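# Place the strawberry cake in the white basket

## Task

Get the strawberry cake inside the white basket, leave the basket and every other item roughly where they started, and finish with the robot in contact with none of them.

## Robot and tools

ROBOT. Two 6-joint arms, left_arm and right_arm, each with a parallel gripper. Calibrated base positions in the scene frame: left_arm (-0.026, +0.301, 0) m, right_arm (+0.053, -0.333, 0) m, both turned only slightly about z (quat_wxyz about (1, 0, 0, 0.015) and (1, 0, 0, 0.005)).

SCENE FRAME. Origin at table-top height, halfway between the arms' nominal bases. +x points out over the table, +z up, and left_arm sits on the +y side. Arm names do not match left or right in the images. All hand positions, orientations and velocities in results use this frame.

JOINT ORDER per arm: waist, shoulder, elbow, wrist pitch, wrist yaw, wrist roll. Wrist yaw has its sign flipped relative to the URDF, in commands and in results. Stated ranges (URDF signs, rad): waist -2.618 to 3.054, shoulder 0.000 to 3.142, elbow 0.000 to 3.142, wrist pitch -1.571 to 1.571, wrist yaw -1.571 to 1.571, wrist roll -2.094 to 2.094. A real end may differ by up to 0.059 rad.

THE ROW. Every motion command uses rows of 14 numbers, one list covering both arms: left_arm's six joint values then its opening, then right_arm's six joint values then its opening, always all 14 even if one arm stays still. Joint values are scaled offsets in [-1, 1] counted from the arm's current Joint targets (not from the previous row): 1.0 equals 1.202 rad for waist, 1.258 shoulder, 1.3 elbow, 2.073 wrist pitch, 2.022 wrist yaw and roll. Opening is an absolute setting: +1 fully open, -1 closed. Sending 0 for opening is a real command (half), so repeat the current value to leave a gripper alone; sending 0 for all joints re-commands the present targets.

execute_actions(actions, cameras). actions: a list of actions; each action is a table of up to 15 rows, each row lasting one 1/30 s step; a shorter table repeats its final row to fill 15 steps (0.5 s). Each action counts from the targets as they stand when it starts, so repeating an offset keeps moving further. An action asking a joint more than 0.059 rad beyond its range is rejected for both arms; a malformed call, or a first action failing that check, rejects the whole call. An empty list just reports state and images. cameras: list of names; omitted, null or ["all"] gives all, [] gives none; an unknown name invalidates the call.

move(target, speed, blend, opening_speed, blocking, cameras). target: one 14-number row, or a list of up to 15 rows forming waypoints; every row is an offset from the same starting Joint targets. Joints of both arms travel together, so grippers trace curves; no obstacle avoidance. speed: rad/s for the joint with the longest way to go, 0.01 to 2, default 0.5; one value or one per waypoint. blend: rad, corner rounding at intermediate waypoints, default 0 (stop at each). opening_speed: rate of gripper change per second on the -1 to +1 scale, at least 0.2; use near the minimum on the soft cake. blocking=false returns after about 0.5 s while the move continues. The result adds a move: line: done, off_target (resting more than 0.035 rad off), moving, held or fault, possibly limits=held, plus each arm's worst joint error.

wait(seconds): 0 to 10, arms hold their last command; ends early if a running move finishes. stop(): brakes a running move. zoom_image(camera, region): camera is cam_head_left, cam_head_right, cam_left_wrist or cam_right_wrist; region [x0, y0, x1, y1] in pixels from the top-left, at most 504 by 504; each image is 672x504. read_manual(section): licence texts only. finished_scene(scene): scene number 1 to 3; closes the scene permanently, so call it only once the cake rests in the basket and both grippers are clear.

RESULTS. end_effector_position (m) is the point between the finger pads, about 1 cm short of the tips; fingers point along gripper +z and open along y. Reported poses may be off by a few cm. Joint positions and Joint velocities list each arm's six joints (rad, rad/s) then the pad gap (m; 0.094 fully open). Joint targets is the base for your next offsets. grip_measured is the finger opening on the command scale; grip_effort_nm is gripper motor effort (negative closing), not pad force. Joint torques follow joint order; the first three wrap at ±28 N m. Other lines: joint sent to its limit, joint command not followed (clearance check altered targets), within noise, MOTOR HOT (75 °C) and OVER-TEMPERATURE FAULT (90 °C folds that arm out of use).

MOTION LIMITS. Per step each target stays within 0.202 rad (waist), 0.258 (shoulder), 0.3 (elbow), 0.573 (wrist pitch), 0.522 (yaw, roll) of the measured angle, and targets placing the gripper over 200 mm from where it is get scaled back, so big moves take several actions. If an arm presses on something, command targets back past its measured positions.

GRIPPING. A full squeeze gives roughly 50 to 64 N per pad; the gripper reaches its force limit soon after contact, and soft objects get crushed the lower you command. Close slowly and not far on the cake. Release by commanding an opening well above grip_measured, and only when the cake is still.

AVOID. Dropping things, letting go while moving, fast or hard contacts, strong pushes, arms colliding with each other, knocking anything off the table, long stretched-out holds that heat motors. Occasional outside tugs may disturb held or loose items.

Each tool is called after "Emit:" by a JSON object that holds its "api" and its "payload".

## Session

Emit:
{"api": "execute_actions", "payload": {"actions": []}}

Scene clock: 0.00 s.
left_arm: end_effector_position=(+0.3624, +0.3385, +0.1097) grip_measured=+1.000 grip_effort_nm=n/a end_effector_quat_wxyz=(+0.602, -0.087, +0.789, +0.082) | right_arm: end_effector_position=(+0.4660, -0.3439, +0.1193) grip_measured=+1.000 grip_effort_nm=n/a end_effector_quat_wxyz=(+0.600, +0.032, +0.799, -0.027)
Joint positions: left_arm=[-0.053 1.534 0.331 0.929 0.258 -0.047 0.094] | right_arm=[0.002 1.547 0.43 0.833 -0.094 0.022 0.094]
Joint velocities: within noise
Joint torques (N m): no reading
Motor temperatures (°C): left_arm=[24 29 26 27 23 21 25] | right_arm=[24 31 28 37 24 22 22]
Heat: left arm: 29 °C; right arm: 37 °C.
Joint targets: left_arm=[-0.053 1.529 0.336 0.925 0.259 -0.048] | right_arm=[0.002 1.544 0.433 0.822 -0.095 0.022]
Tool commands: left_gripper/opening=+1.0 right_gripper/opening=+1.0

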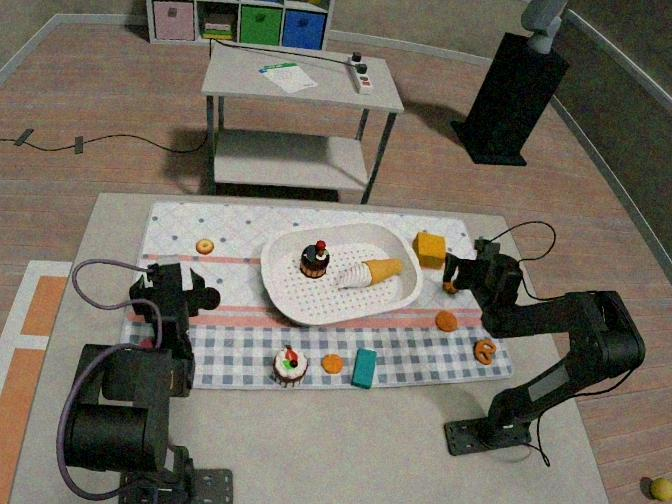

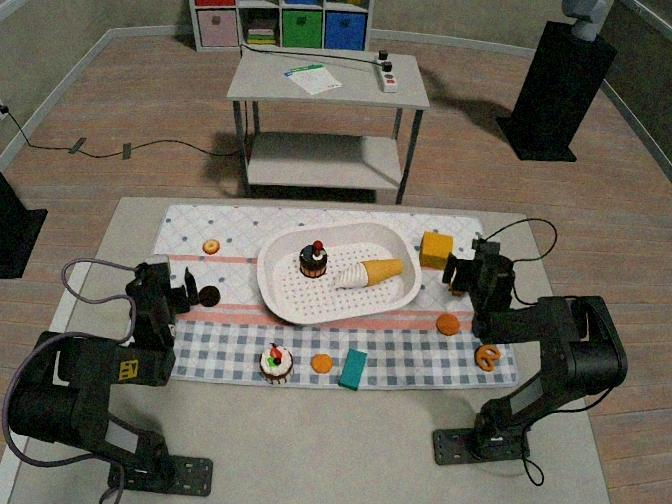

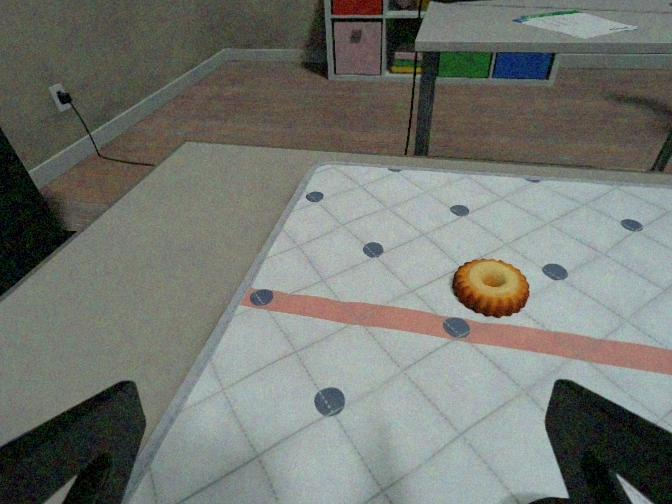

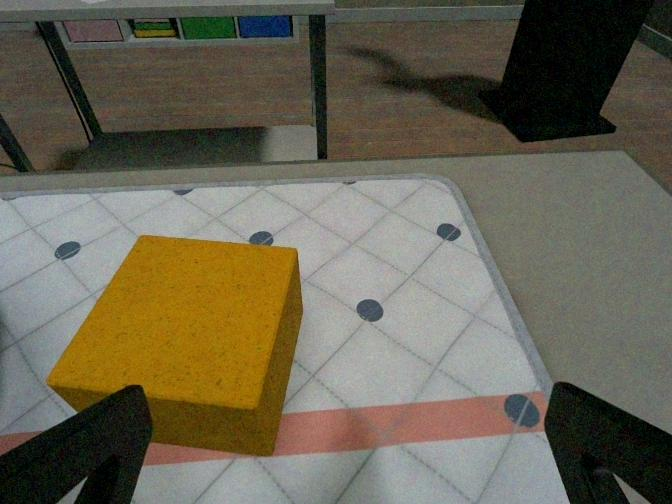

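Emit:
{"api": "move", "payload": {"target": [[0,0.076,0.945,-1,-0.128,0.024,1,0,0,0,0,0,0,1],[-0.583,0.076,0.945,-1,-0.128,0.024,1,0,0,0,0,0,0,1]], "blend": 0.15, "speed": 1.0}}

Scene clock: 44.30 s.
left_arm: end_effector_position=(+0.2495, +0.0561, +0.1899) grip_measured=+1.000 grip_effort_nm=0.002 end_effector_quat_wxyz=(+0.168, +0.348, +0.920, -0.064) | right_arm: end_effector_position=(+0.4660, -0.3439, +0.1193) grip_measured=+1.000 grip_effort_nm=0.027 end_effector_quat_wxyz=(+0.600, +0.032, +0.799, -0.027)
Joint positions: left_arm=[-0.759 1.616 1.535 -1.128 0.001 -0.005 0.094] | right_arm=[0.002 1.547 0.43 0.833 -0.094 0.022 0.094]
Joint velocities: within noise
Joint torques (N m): left_arm=[0.51 -5.87 8.65 0.86 0 0.09] | right_arm=[0.03 -4.93 6.99 1.54 -0.05 -0.01]
Motor temperatures (°C): left_arm=[24 29 28 35 23 21 24] | right_arm=[23 32 29 41 24 22 22]
Heat: left arm: 35 °C; right arm: 41 °C.
Joint targets: left_arm=[-0.754 1.625 1.564 -1.148 0.000 0.001] | right_arm=[0.002 1.544 0.433 0.822 -0.095 0.022]
move: done

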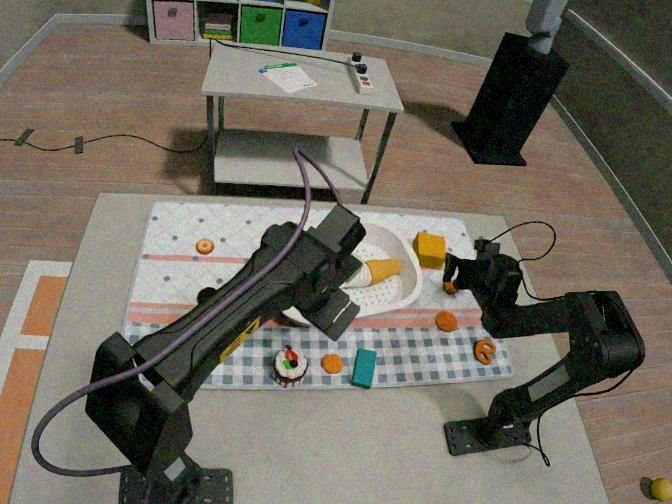

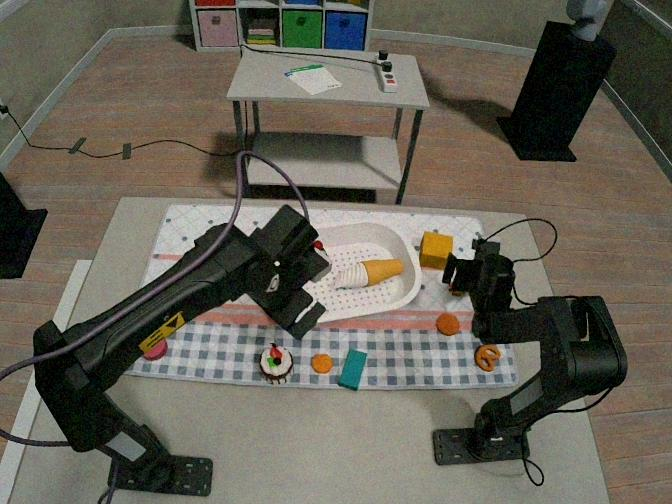

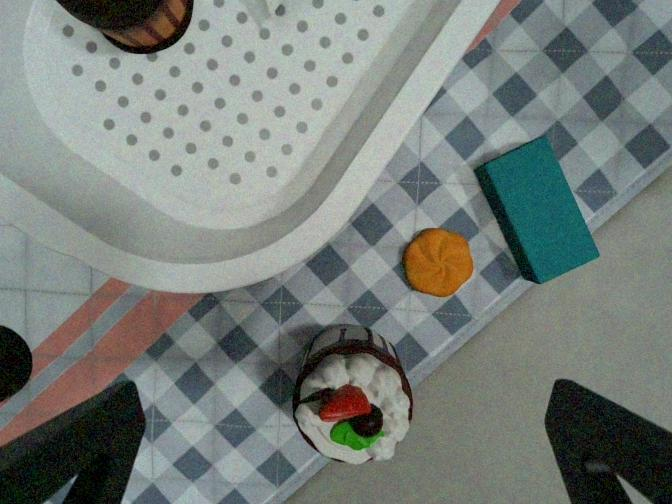

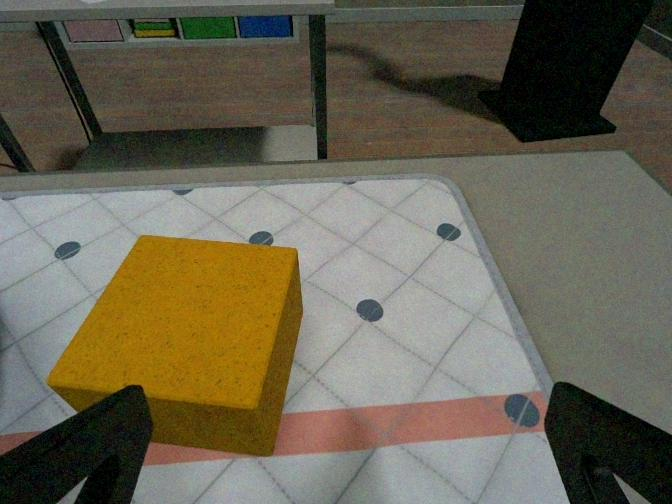

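Emit:
{"api": "move", "payload": {"target": [-0.038,-0.2525,-0.511,0.1715,0,0,1,0,0,0,0,0,0,1], "speed": 0.8}}

Scene clock: 78.90 s.
left_arm: end_effector_position=(+0.1836, +0.1017, +0.0976) grip_measured=+1.000 grip_effort_nm=0.002 end_effector_quat_wxyz=(+0.160, +0.364, +0.915, -0.064) | right_arm: end_effector_position=(+0.4660, -0.3439, +0.1193) grip_measured=+1.000 grip_effort_nm=0.032 end_effector_quat_wxyz=(+0.600, +0.032, +0.799, -0.027)
Joint positions: left_arm=[-0.793 1.328 0.914 -0.809 0.001 -0.005 0.094] | right_arm=[0.002 1.547 0.43 0.833 -0.094 0.022 0.094]
Joint velocities: within noise
Joint torques (N m): left_arm=[-0.58 -5.63 5.18 1.24 0 0.09] | right_arm=[0.05 -4.93 6.98 1.55 -0.05 -0.01]
Motor temperatures (°C): left_arm=[24 30 31 29 23 21 24] | right_arm=[23 32 29 41 24 22 21]
Heat: left arm: 31 °C; right arm: 41 °C.
Joint targets: left_arm=[-0.800 1.307 0.900 -0.792 0.000 0.001] | right_arm=[0.002 1.544 0.433 0.822 -0.095 0.022]
move: done

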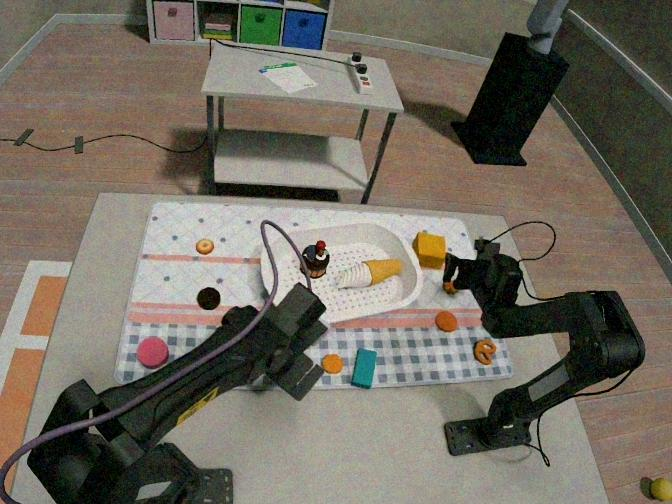

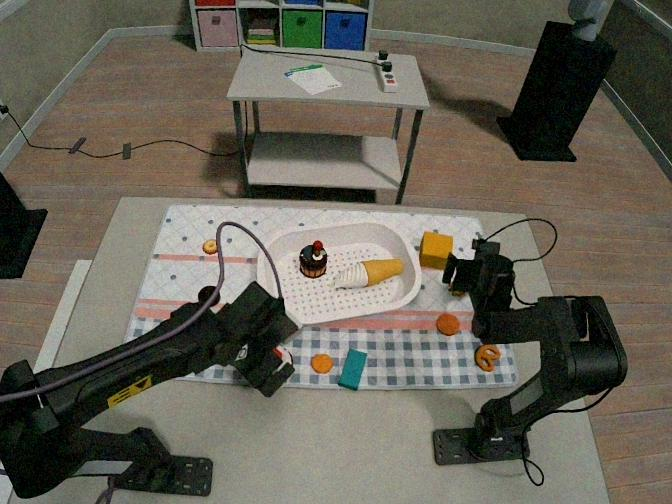

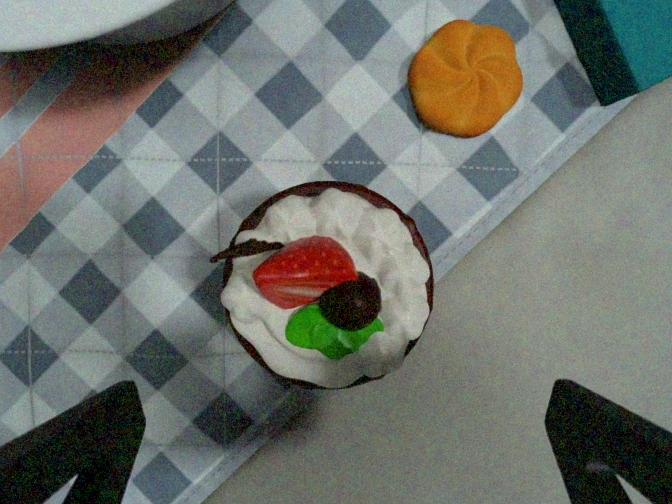

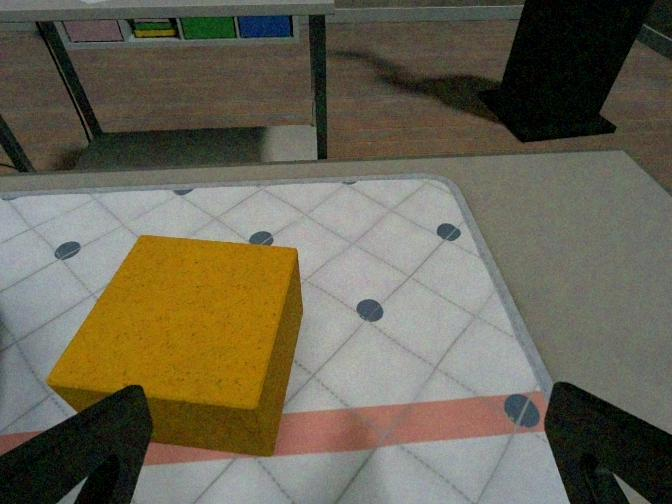

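Emit:
{"api": "move", "payload": {"target": [0.0125,0.1347,-0.075,0.1283,0,0,1,0,0,0,0,0,0,1], "speed": 0.3}}

Emit:
{"api": "zoom_image", "payload": {"camera": "cam_head_right", "region": [160, 250, 400, 430]}}

Scene clock: 106.13 s.
left_arm: end_effector_position=(+0.2033, +0.0846, +0.0490) grip_measured=+1.000 grip_effort_nm=-0.002 end_effector_quat_wxyz=(+0.173, +0.362, +0.913, -0.069) | right_arm: end_effector_position=(+0.4660, -0.3439, +0.1193) grip_measured=+1.000 grip_effort_nm=0.027 end_effector_quat_wxyz=(+0.600, +0.032, +0.799, -0.027)
Joint positions: left_arm=[-0.789 1.47 0.818 -0.543 0.001 -0.005 0.094] | right_arm=[0.002 1.547 0.43 0.833 -0.094 0.022 0.094]
Joint velocities: within noise
Joint torques (N m): left_arm=[0.47 -4.33 4.81 1.27 0 0.09] | right_arm=[0.03 -4.9 6.99 1.55 -0.04 -0.01]
Motor temperatures (°C): left_arm=[24 29 28 29 23 20 24] | right_arm=[23 31 28 41 24 22 21]
Heat: left arm: 29 °C; right arm: 41 °C.
Joint targets: left_arm=[-0.784 1.476 0.803 -0.526 0.000 0.001] | right_arm=[0.002 1.544 0.433 0.822 -0.095 0.022]
move: done

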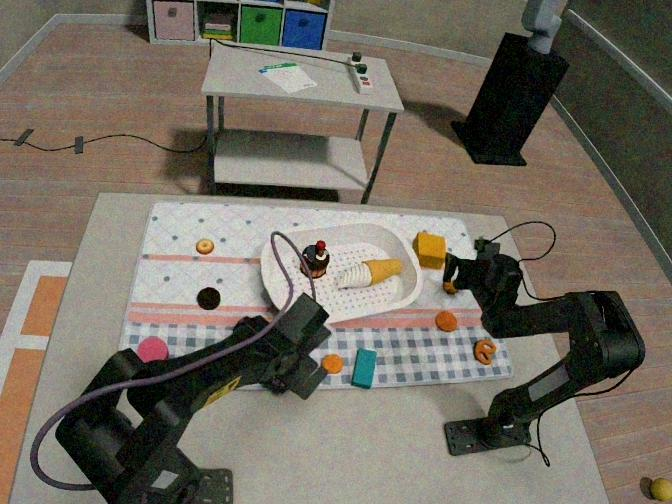

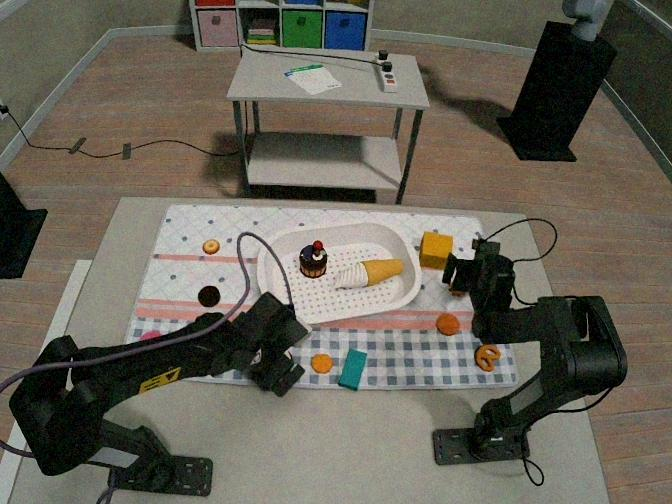

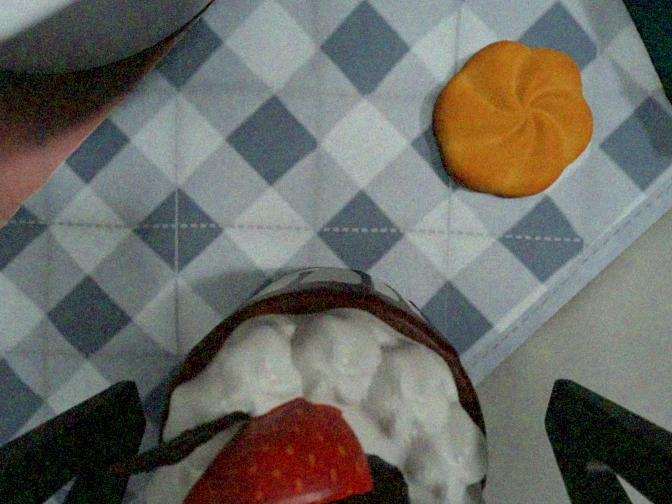

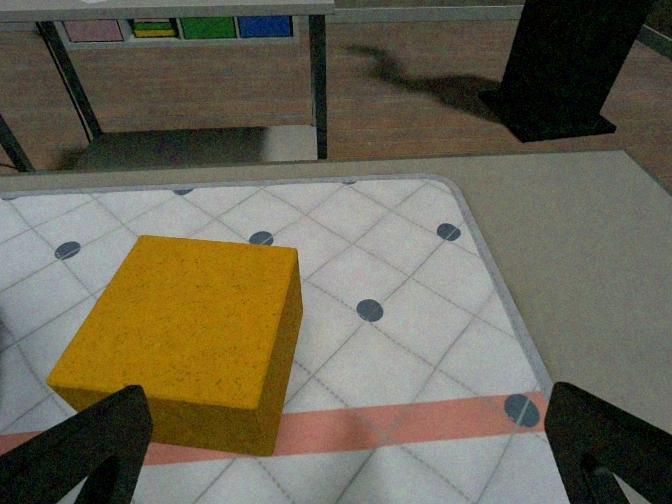

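Scaled by 2.100 from the camera's 672x504 image, which has a finer 960x720 frame.

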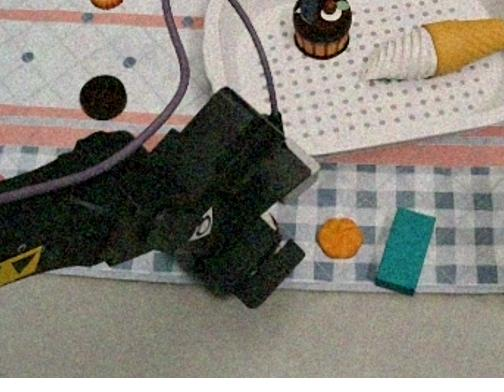

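Emit:
{"api": "move", "payload": {"target": [0,0,0,0,0,0,0.3,0,0,0,0,0,0,1], "opening_speed": 0.4}}

Scene clock: 116.23 s.
left_arm: end_effector_position=(+0.2056, +0.0862, +0.0493) grip_measured=+0.393 grip_effort_nm=-1.009 end_effector_quat_wxyz=(+0.176, +0.359, +0.914, -0.065) | right_arm: end_effector_position=(+0.4660, -0.3439, +0.1193) grip_measured=+1.000 grip_effort_nm=0.027 end_effector_quat_wxyz=(+0.600, +0.032, +0.799, -0.027)
Joint positions: left_arm=[-0.786 1.47 0.818 -0.541 0.011 -0.005 0.065] | right_arm=[0.002 1.547 0.43 0.833 -0.094 0.022 0.094]
Joint velocities: within noise
Joint torques (N m): left_arm=[0.17 -4.34 4.81 1.24 -0.08 0.08] | right_arm=[0.02 -4.93 6.99 1.56 -0.05 -0.01]
Motor temperatures (°C): left_arm=[24 29 28 29 23 20 24] | right_arm=[23 31 28 41 24 21 21]
Heat: left arm: 29 °C; right arm: 41 °C.
Joint targets: left_arm=[-0.785 1.476 0.803 -0.526 0.000 0.001] | right_arm=[0.002 1.544 0.433 0.822 -0.095 0.022]
move: done

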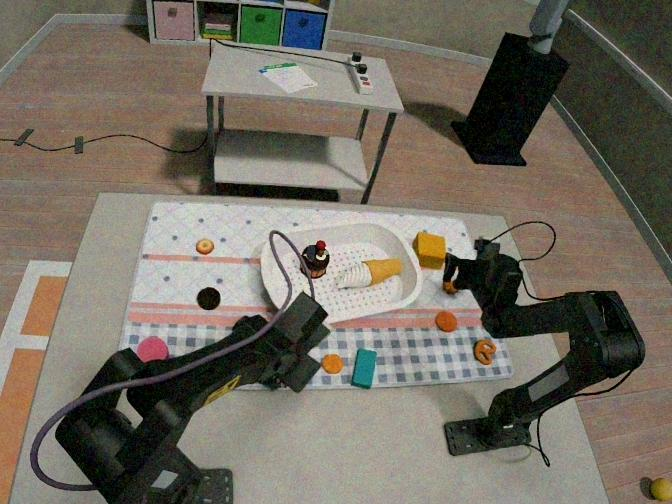

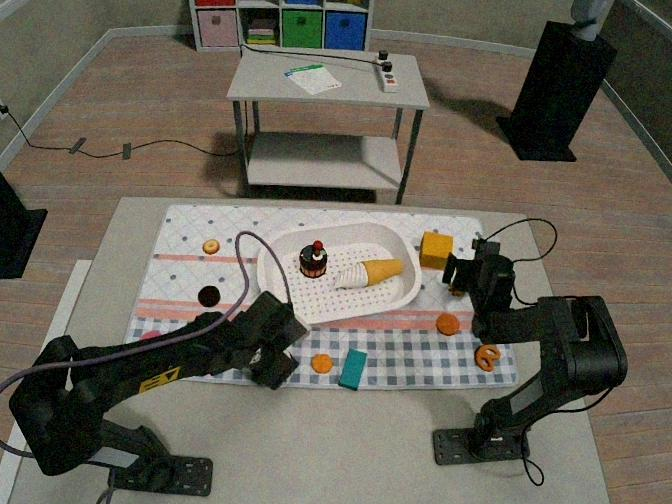

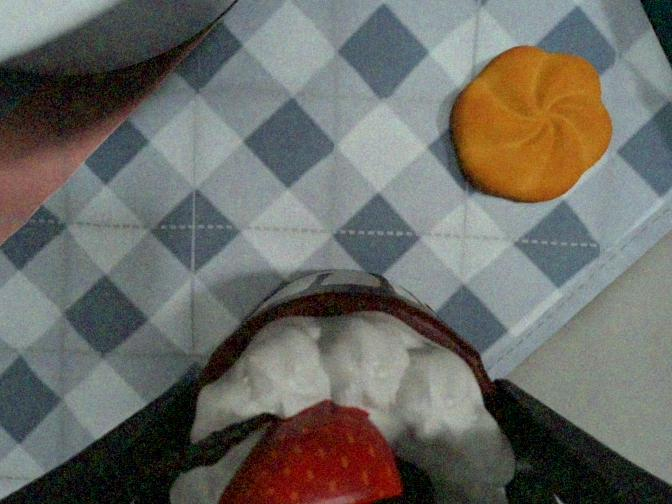

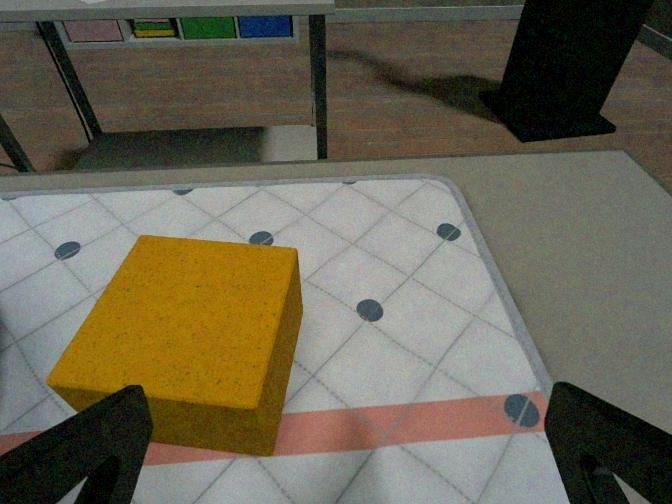

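Emit:
{"api": "move", "payload": {"target": [[0,-0.0676,0.338,-0.2535,0,0,0.3,0,0,0,0,0,0,1],[0.148,0.5063,0.9973,-0.3187,0,0,0.3,0,0,0,0,0,0,1]], "blend": 0.1, "speed": [0.4,0.6]}}

Scene clock: 142.87 s.
left_arm: end_effector_position=(+0.3840, +0.0362, +0.1640) grip_measured=+0.392 grip_effort_nm=-1.028 end_effector_quat_wxyz=(+0.173, +0.277, +0.944, -0.047) | right_arm: end_effector_position=(+0.4660, -0.3439, +0.1193) grip_measured=+1.000 grip_effort_nm=0.027 end_effector_quat_wxyz=(+0.600, +0.032, +0.799, -0.027)
Joint positions: left_arm=[-0.609 2.103 2.064 -1.172 0.009 -0.005 0.065] | right_arm=[0.002 1.547 0.43 0.833 -0.094 0.022 0.094]
Joint velocities: within noise
Joint torques (N m): left_arm=[0.17 -10.13 9.07 0.91 -0.08 0.1] | right_arm=[0.03 -4.93 6.98 1.55 -0.05 -0.01]
Motor temperatures (°C): left_arm=[23 29 28 28 23 20 25] | right_arm=[23 31 28 42 23 21 21]
Heat: left arm: 29 °C; right arm: 42 °C.
Joint targets: left_arm=[-0.607 2.113 2.099 -1.187 0.000 0.001] | right_arm=[0.002 1.544 0.433 0.822 -0.095 0.022]
move: off_target (left_arm); left_arm: the elbow is farthest, 0.036 rad from its target

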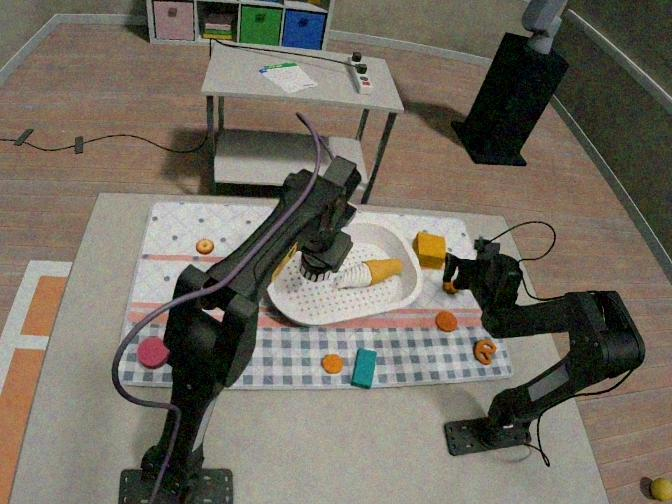

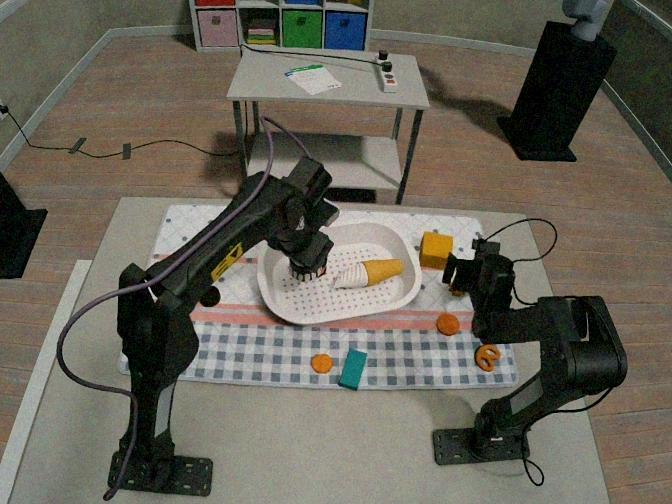

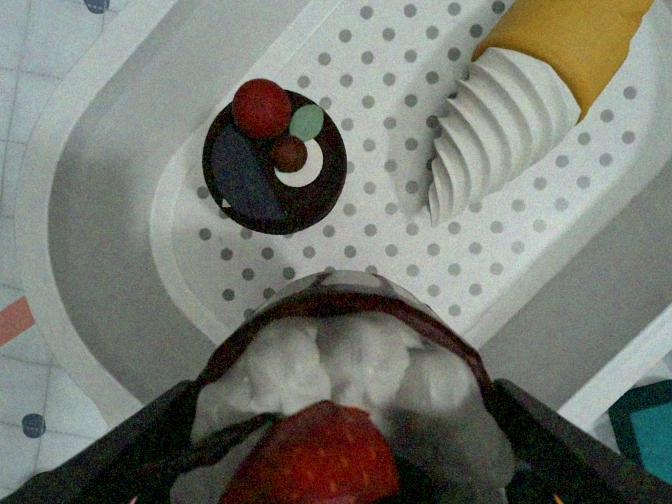

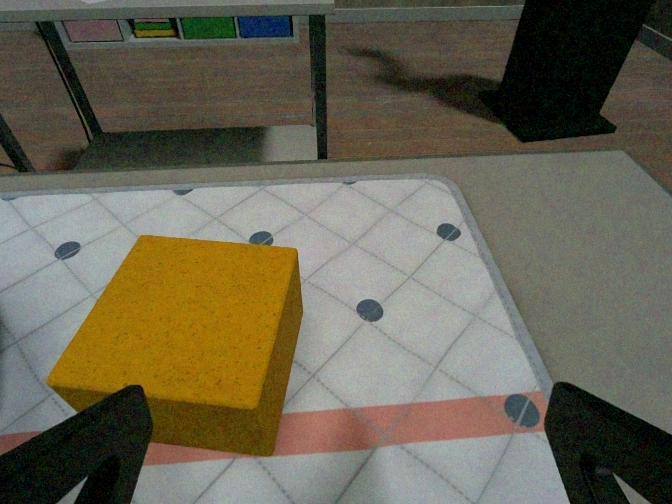

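Emit:
{"api": "move", "payload": {"target": [0,0,-0.3495,0.2197,0,0,0.3,0,0,0,0,0,0,1], "speed": 0.25}}

Emit:
{"api": "zoom_image", "payload": {"camera": "cam_head_right", "region": [230, 180, 430, 330]}}

Scene clock: 157.53 s.
left_arm: end_effector_position=(+0.3863, +0.0347, +0.0634) grip_measured=+0.392 grip_effort_nm=-1.023 end_effector_quat_wxyz=(+0.178, +0.277, +0.943, -0.049) | right_arm: end_effector_position=(+0.4660, -0.3439, +0.1193) grip_measured=+1.000 grip_effort_nm=0.027 end_effector_quat_wxyz=(+0.600, +0.032, +0.799, -0.027)
Joint positions: left_arm=[-0.609 2.103 1.658 -0.754 0.009 -0.005 0.065] | right_arm=[0.002 1.547 0.43 0.833 -0.094 0.022 0.094]
Joint velocities: within noise
Joint torques (N m): left_arm=[0.18 -10.21 5.23 1.31 -0.07 0.09] | right_arm=[0.03 -4.93 6.99 1.55 -0.05 -0.01]
Motor temperatures (°C): left_arm=[23 32 29 28 23 20 25] | right_arm=[23 31 28 42 23 21 21]
Heat: left arm: 32 °C; right arm: 42 °C.
Joint targets: left_arm=[-0.607 2.113 1.645 -0.731 0.000 0.001] | right_arm=[0.002 1.544 0.433 0.822 -0.095 0.022]
move: done

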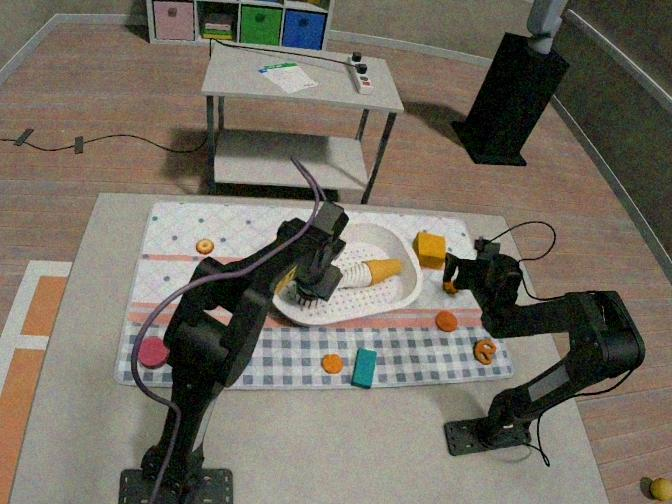

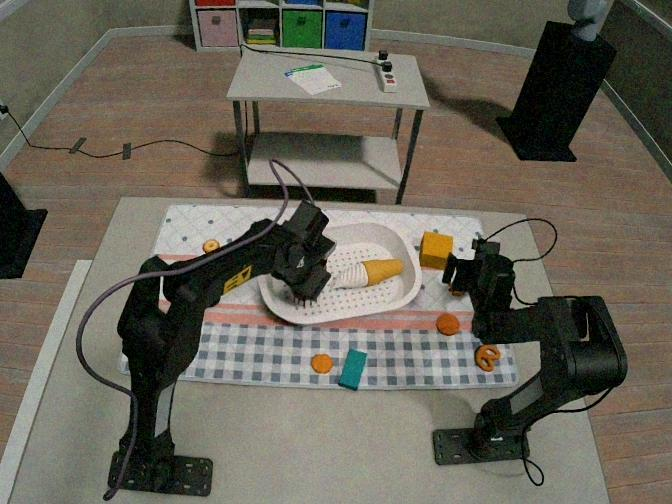

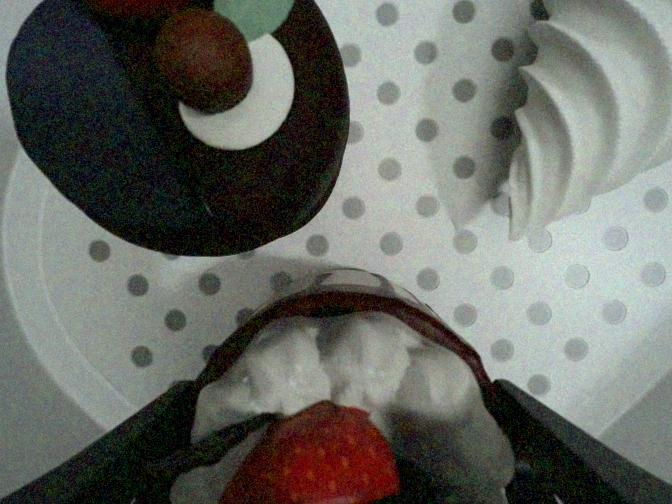

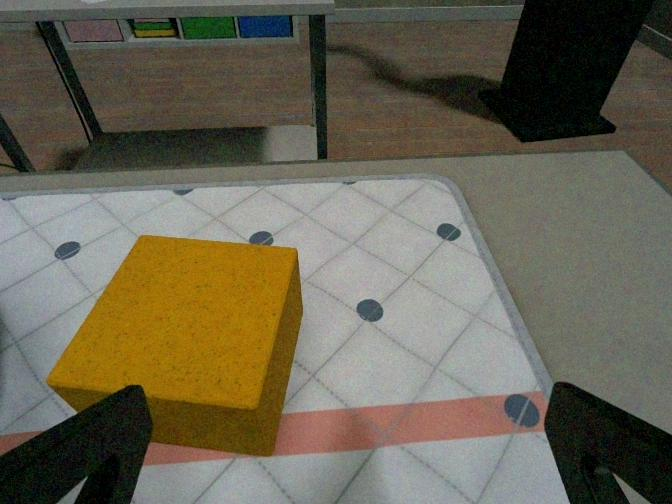

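Scaled by 2.520 from the camera's 672x504 image, which has a finer 960x720 frame.

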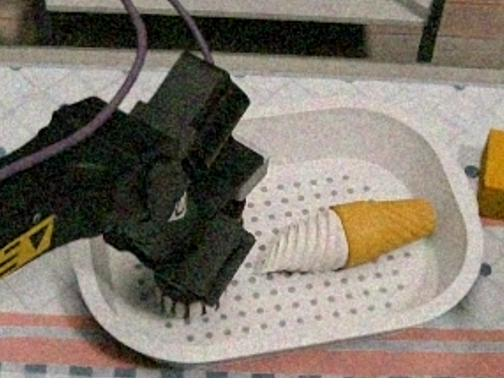

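Emit:
{"api": "move", "payload": {"target": [0,0,-0.024,0.015,0,0,0.3,0,0,0,0,0,0,1], "speed": 0.06, "cameras": ["cam_left_wrist"]}}

Scene clock: 162.33 s.
left_arm: end_effector_position=(+0.3857, +0.0351, +0.0595) grip_measured=+0.392 grip_effort_nm=-1.028 end_effector_quat_wxyz=(+0.179, +0.277, +0.943, -0.049) | right_arm: end_effector_position=(+0.4660, -0.3439, +0.1193) grip_measured=+1.000 grip_effort_nm=0.027 end_effector_quat_wxyz=(+0.600, +0.032, +0.799, -0.027)
Joint positions: left_arm=[-0.609 2.103 1.642 -0.737 0.009 -0.005 0.065] | right_arm=[0.002 1.547 0.43 0.833 -0.094 0.022 0.094]
Joint velocities: within noise
Joint torques (N m): left_arm=[0.2 -10.15 4.07 1.47 -0.08 0.09] | right_arm=[0.05 -4.93 7.01 1.55 -0.04 0]
Motor temperatures (°C): left_arm=[23 33 29 28 23 20 25] | right_arm=[23 31 28 42 23 21 21]
Heat: left arm: 33 °C; right arm: 42 °C.
Joint targets: left_arm=[-0.607 2.113 1.613 -0.700 0.000 0.001] | right_arm=[0.002 1.544 0.433 0.822 -0.095 0.022]
move: off_target (left_arm); left_arm: the wrist pitch is farthest, 0.037 rad from its target
Images, in order (width x height): cam_left_wrist 672x504.

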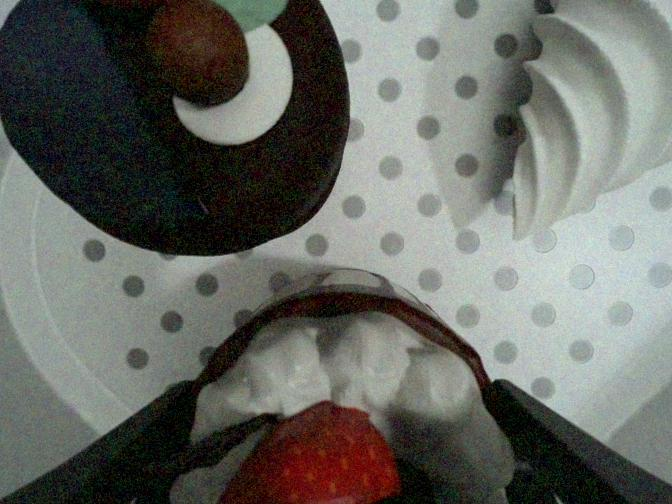

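Emit:
{"api": "move", "payload": {"target": [0,0,0.008,-0.005,0,0,0.75,0,0,0,0,0,0,1], "opening_speed": 0.4, "cameras": ["cam_left_wrist"]}}

Scene clock: 168.57 s.
left_arm: end_effector_position=(+0.3871, +0.0341, +0.0598) grip_measured=+0.748 grip_effort_nm=0.115 end_effector_quat_wxyz=(+0.182, +0.277, +0.942, -0.050) | right_arm: end_effector_position=(+0.4660, -0.3439, +0.1193) grip_measured=+1.000 grip_effort_nm=0.027 end_effector_quat_wxyz=(+0.600, +0.032, +0.799, -0.027)
Joint positions: left_arm=[-0.609 2.103 1.64 -0.727 0.009 -0.005 0.082] | right_arm=[0.002 1.547 0.43 0.833 -0.094 0.022 0.094]
Joint velocities: within noise
Joint torques (N m): left_arm=[0.18 -10.22 4.96 1.27 -0.07 0.08] | right_arm=[0.03 -4.93 6.99 1.55 -0.04 0]
Motor temperatures (°C): left_arm=[23 33 28 29 23 20 25] | right_arm=[23 31 28 42 23 21 21]
Heat: left arm: 33 °C; right arm: 42 °C.
Joint targets: left_arm=[-0.607 2.113 1.624 -0.711 0.000 0.001] | right_arm=[0.002 1.544 0.433 0.822 -0.095 0.022]
move: done
Images, in order (width x height): cam_left_wrist 672x504.

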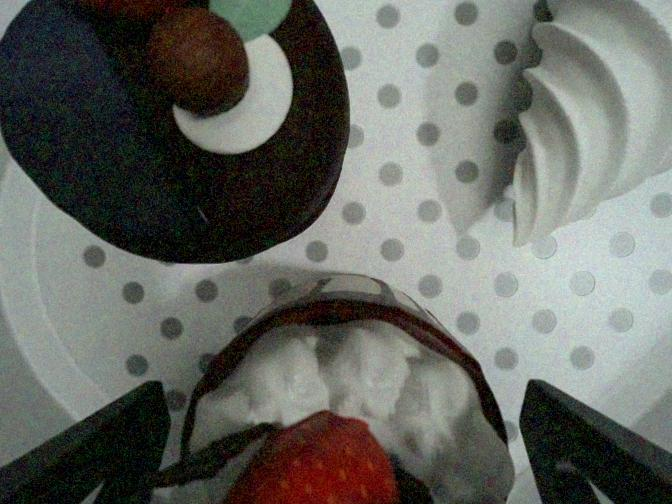

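Emit:
{"api": "move", "payload": {"target": [0,0,0.3654,-0.2296,0,0,0.75,0,0,0,0,0,0,1], "speed": 0.4}}

Scene clock: 173.40 s.
left_arm: end_effector_position=(+0.3864, +0.0346, +0.1673) grip_measured=+0.748 grip_effort_nm=0.110 end_effector_quat_wxyz=(+0.179, +0.277, +0.943, -0.049) | right_arm: end_effector_position=(+0.4660, -0.3439, +0.1193) grip_measured=+1.000 grip_effort_nm=0.027 end_effector_quat_wxyz=(+0.600, +0.032, +0.799, -0.027)
Joint positions: left_arm=[-0.609 2.103 2.072 -1.167 0.009 -0.005 0.082] | right_arm=[0.002 1.547 0.43 0.833 -0.094 0.022 0.094]
Joint velocities: within noise
Joint torques (N m): left_arm=[0.18 -10.14 8.36 0.9 -0.08 0.08] | right_arm=[0.03 -4.93 6.99 1.54 -0.05 -0.01]
Motor temperatures (°C): left_arm=[23 34 28 29 23 20 25] | right_arm=[23 31 28 42 23 21 21]
Heat: left arm: 34 °C; right arm: 42 °C.
Joint targets: left_arm=[-0.607 2.113 2.099 -1.186 0.000 0.001] | right_arm=[0.002 1.544 0.433 0.822 -0.095 0.022]
move: done

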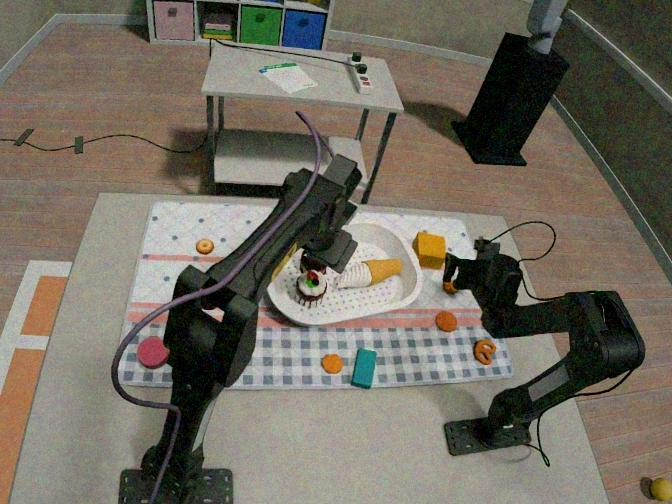

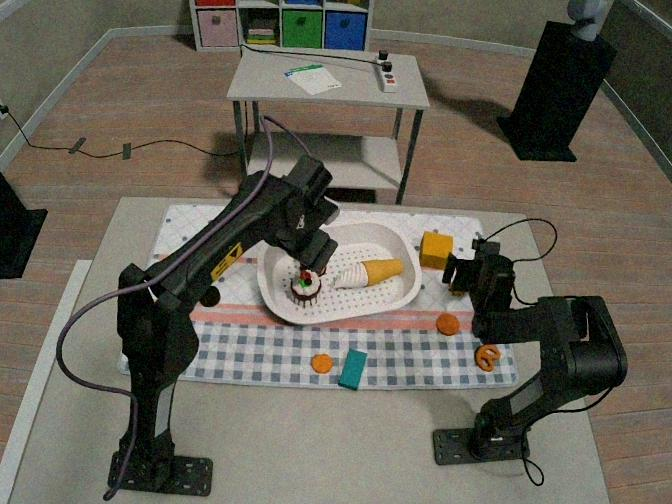

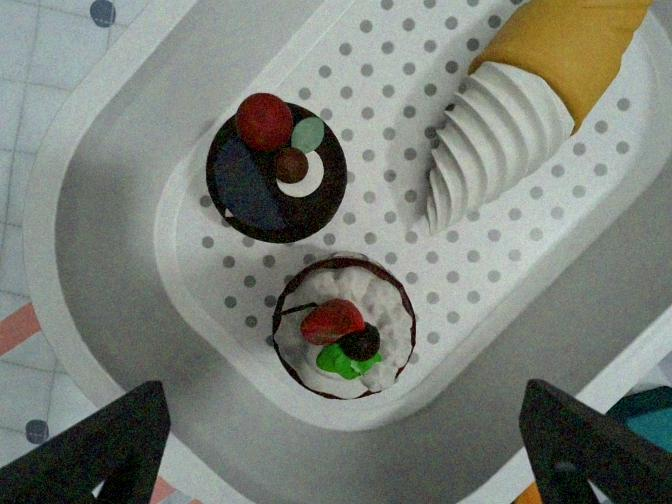

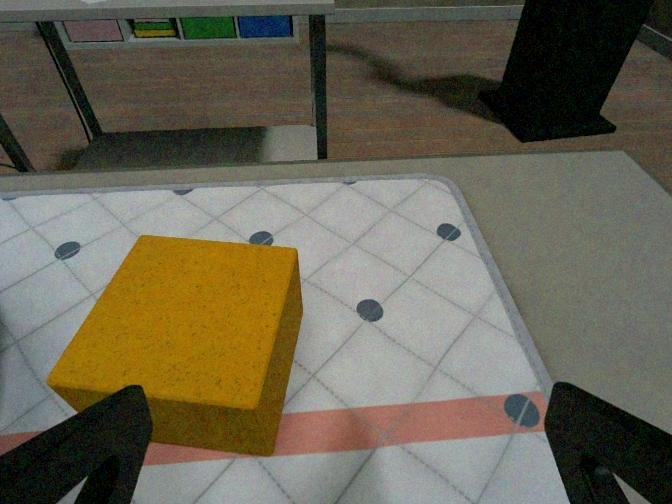

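Placed well.

Emit:
{"api": "finished_scene", "payload": {"scene": 1}}

The scene is finished: the task was done.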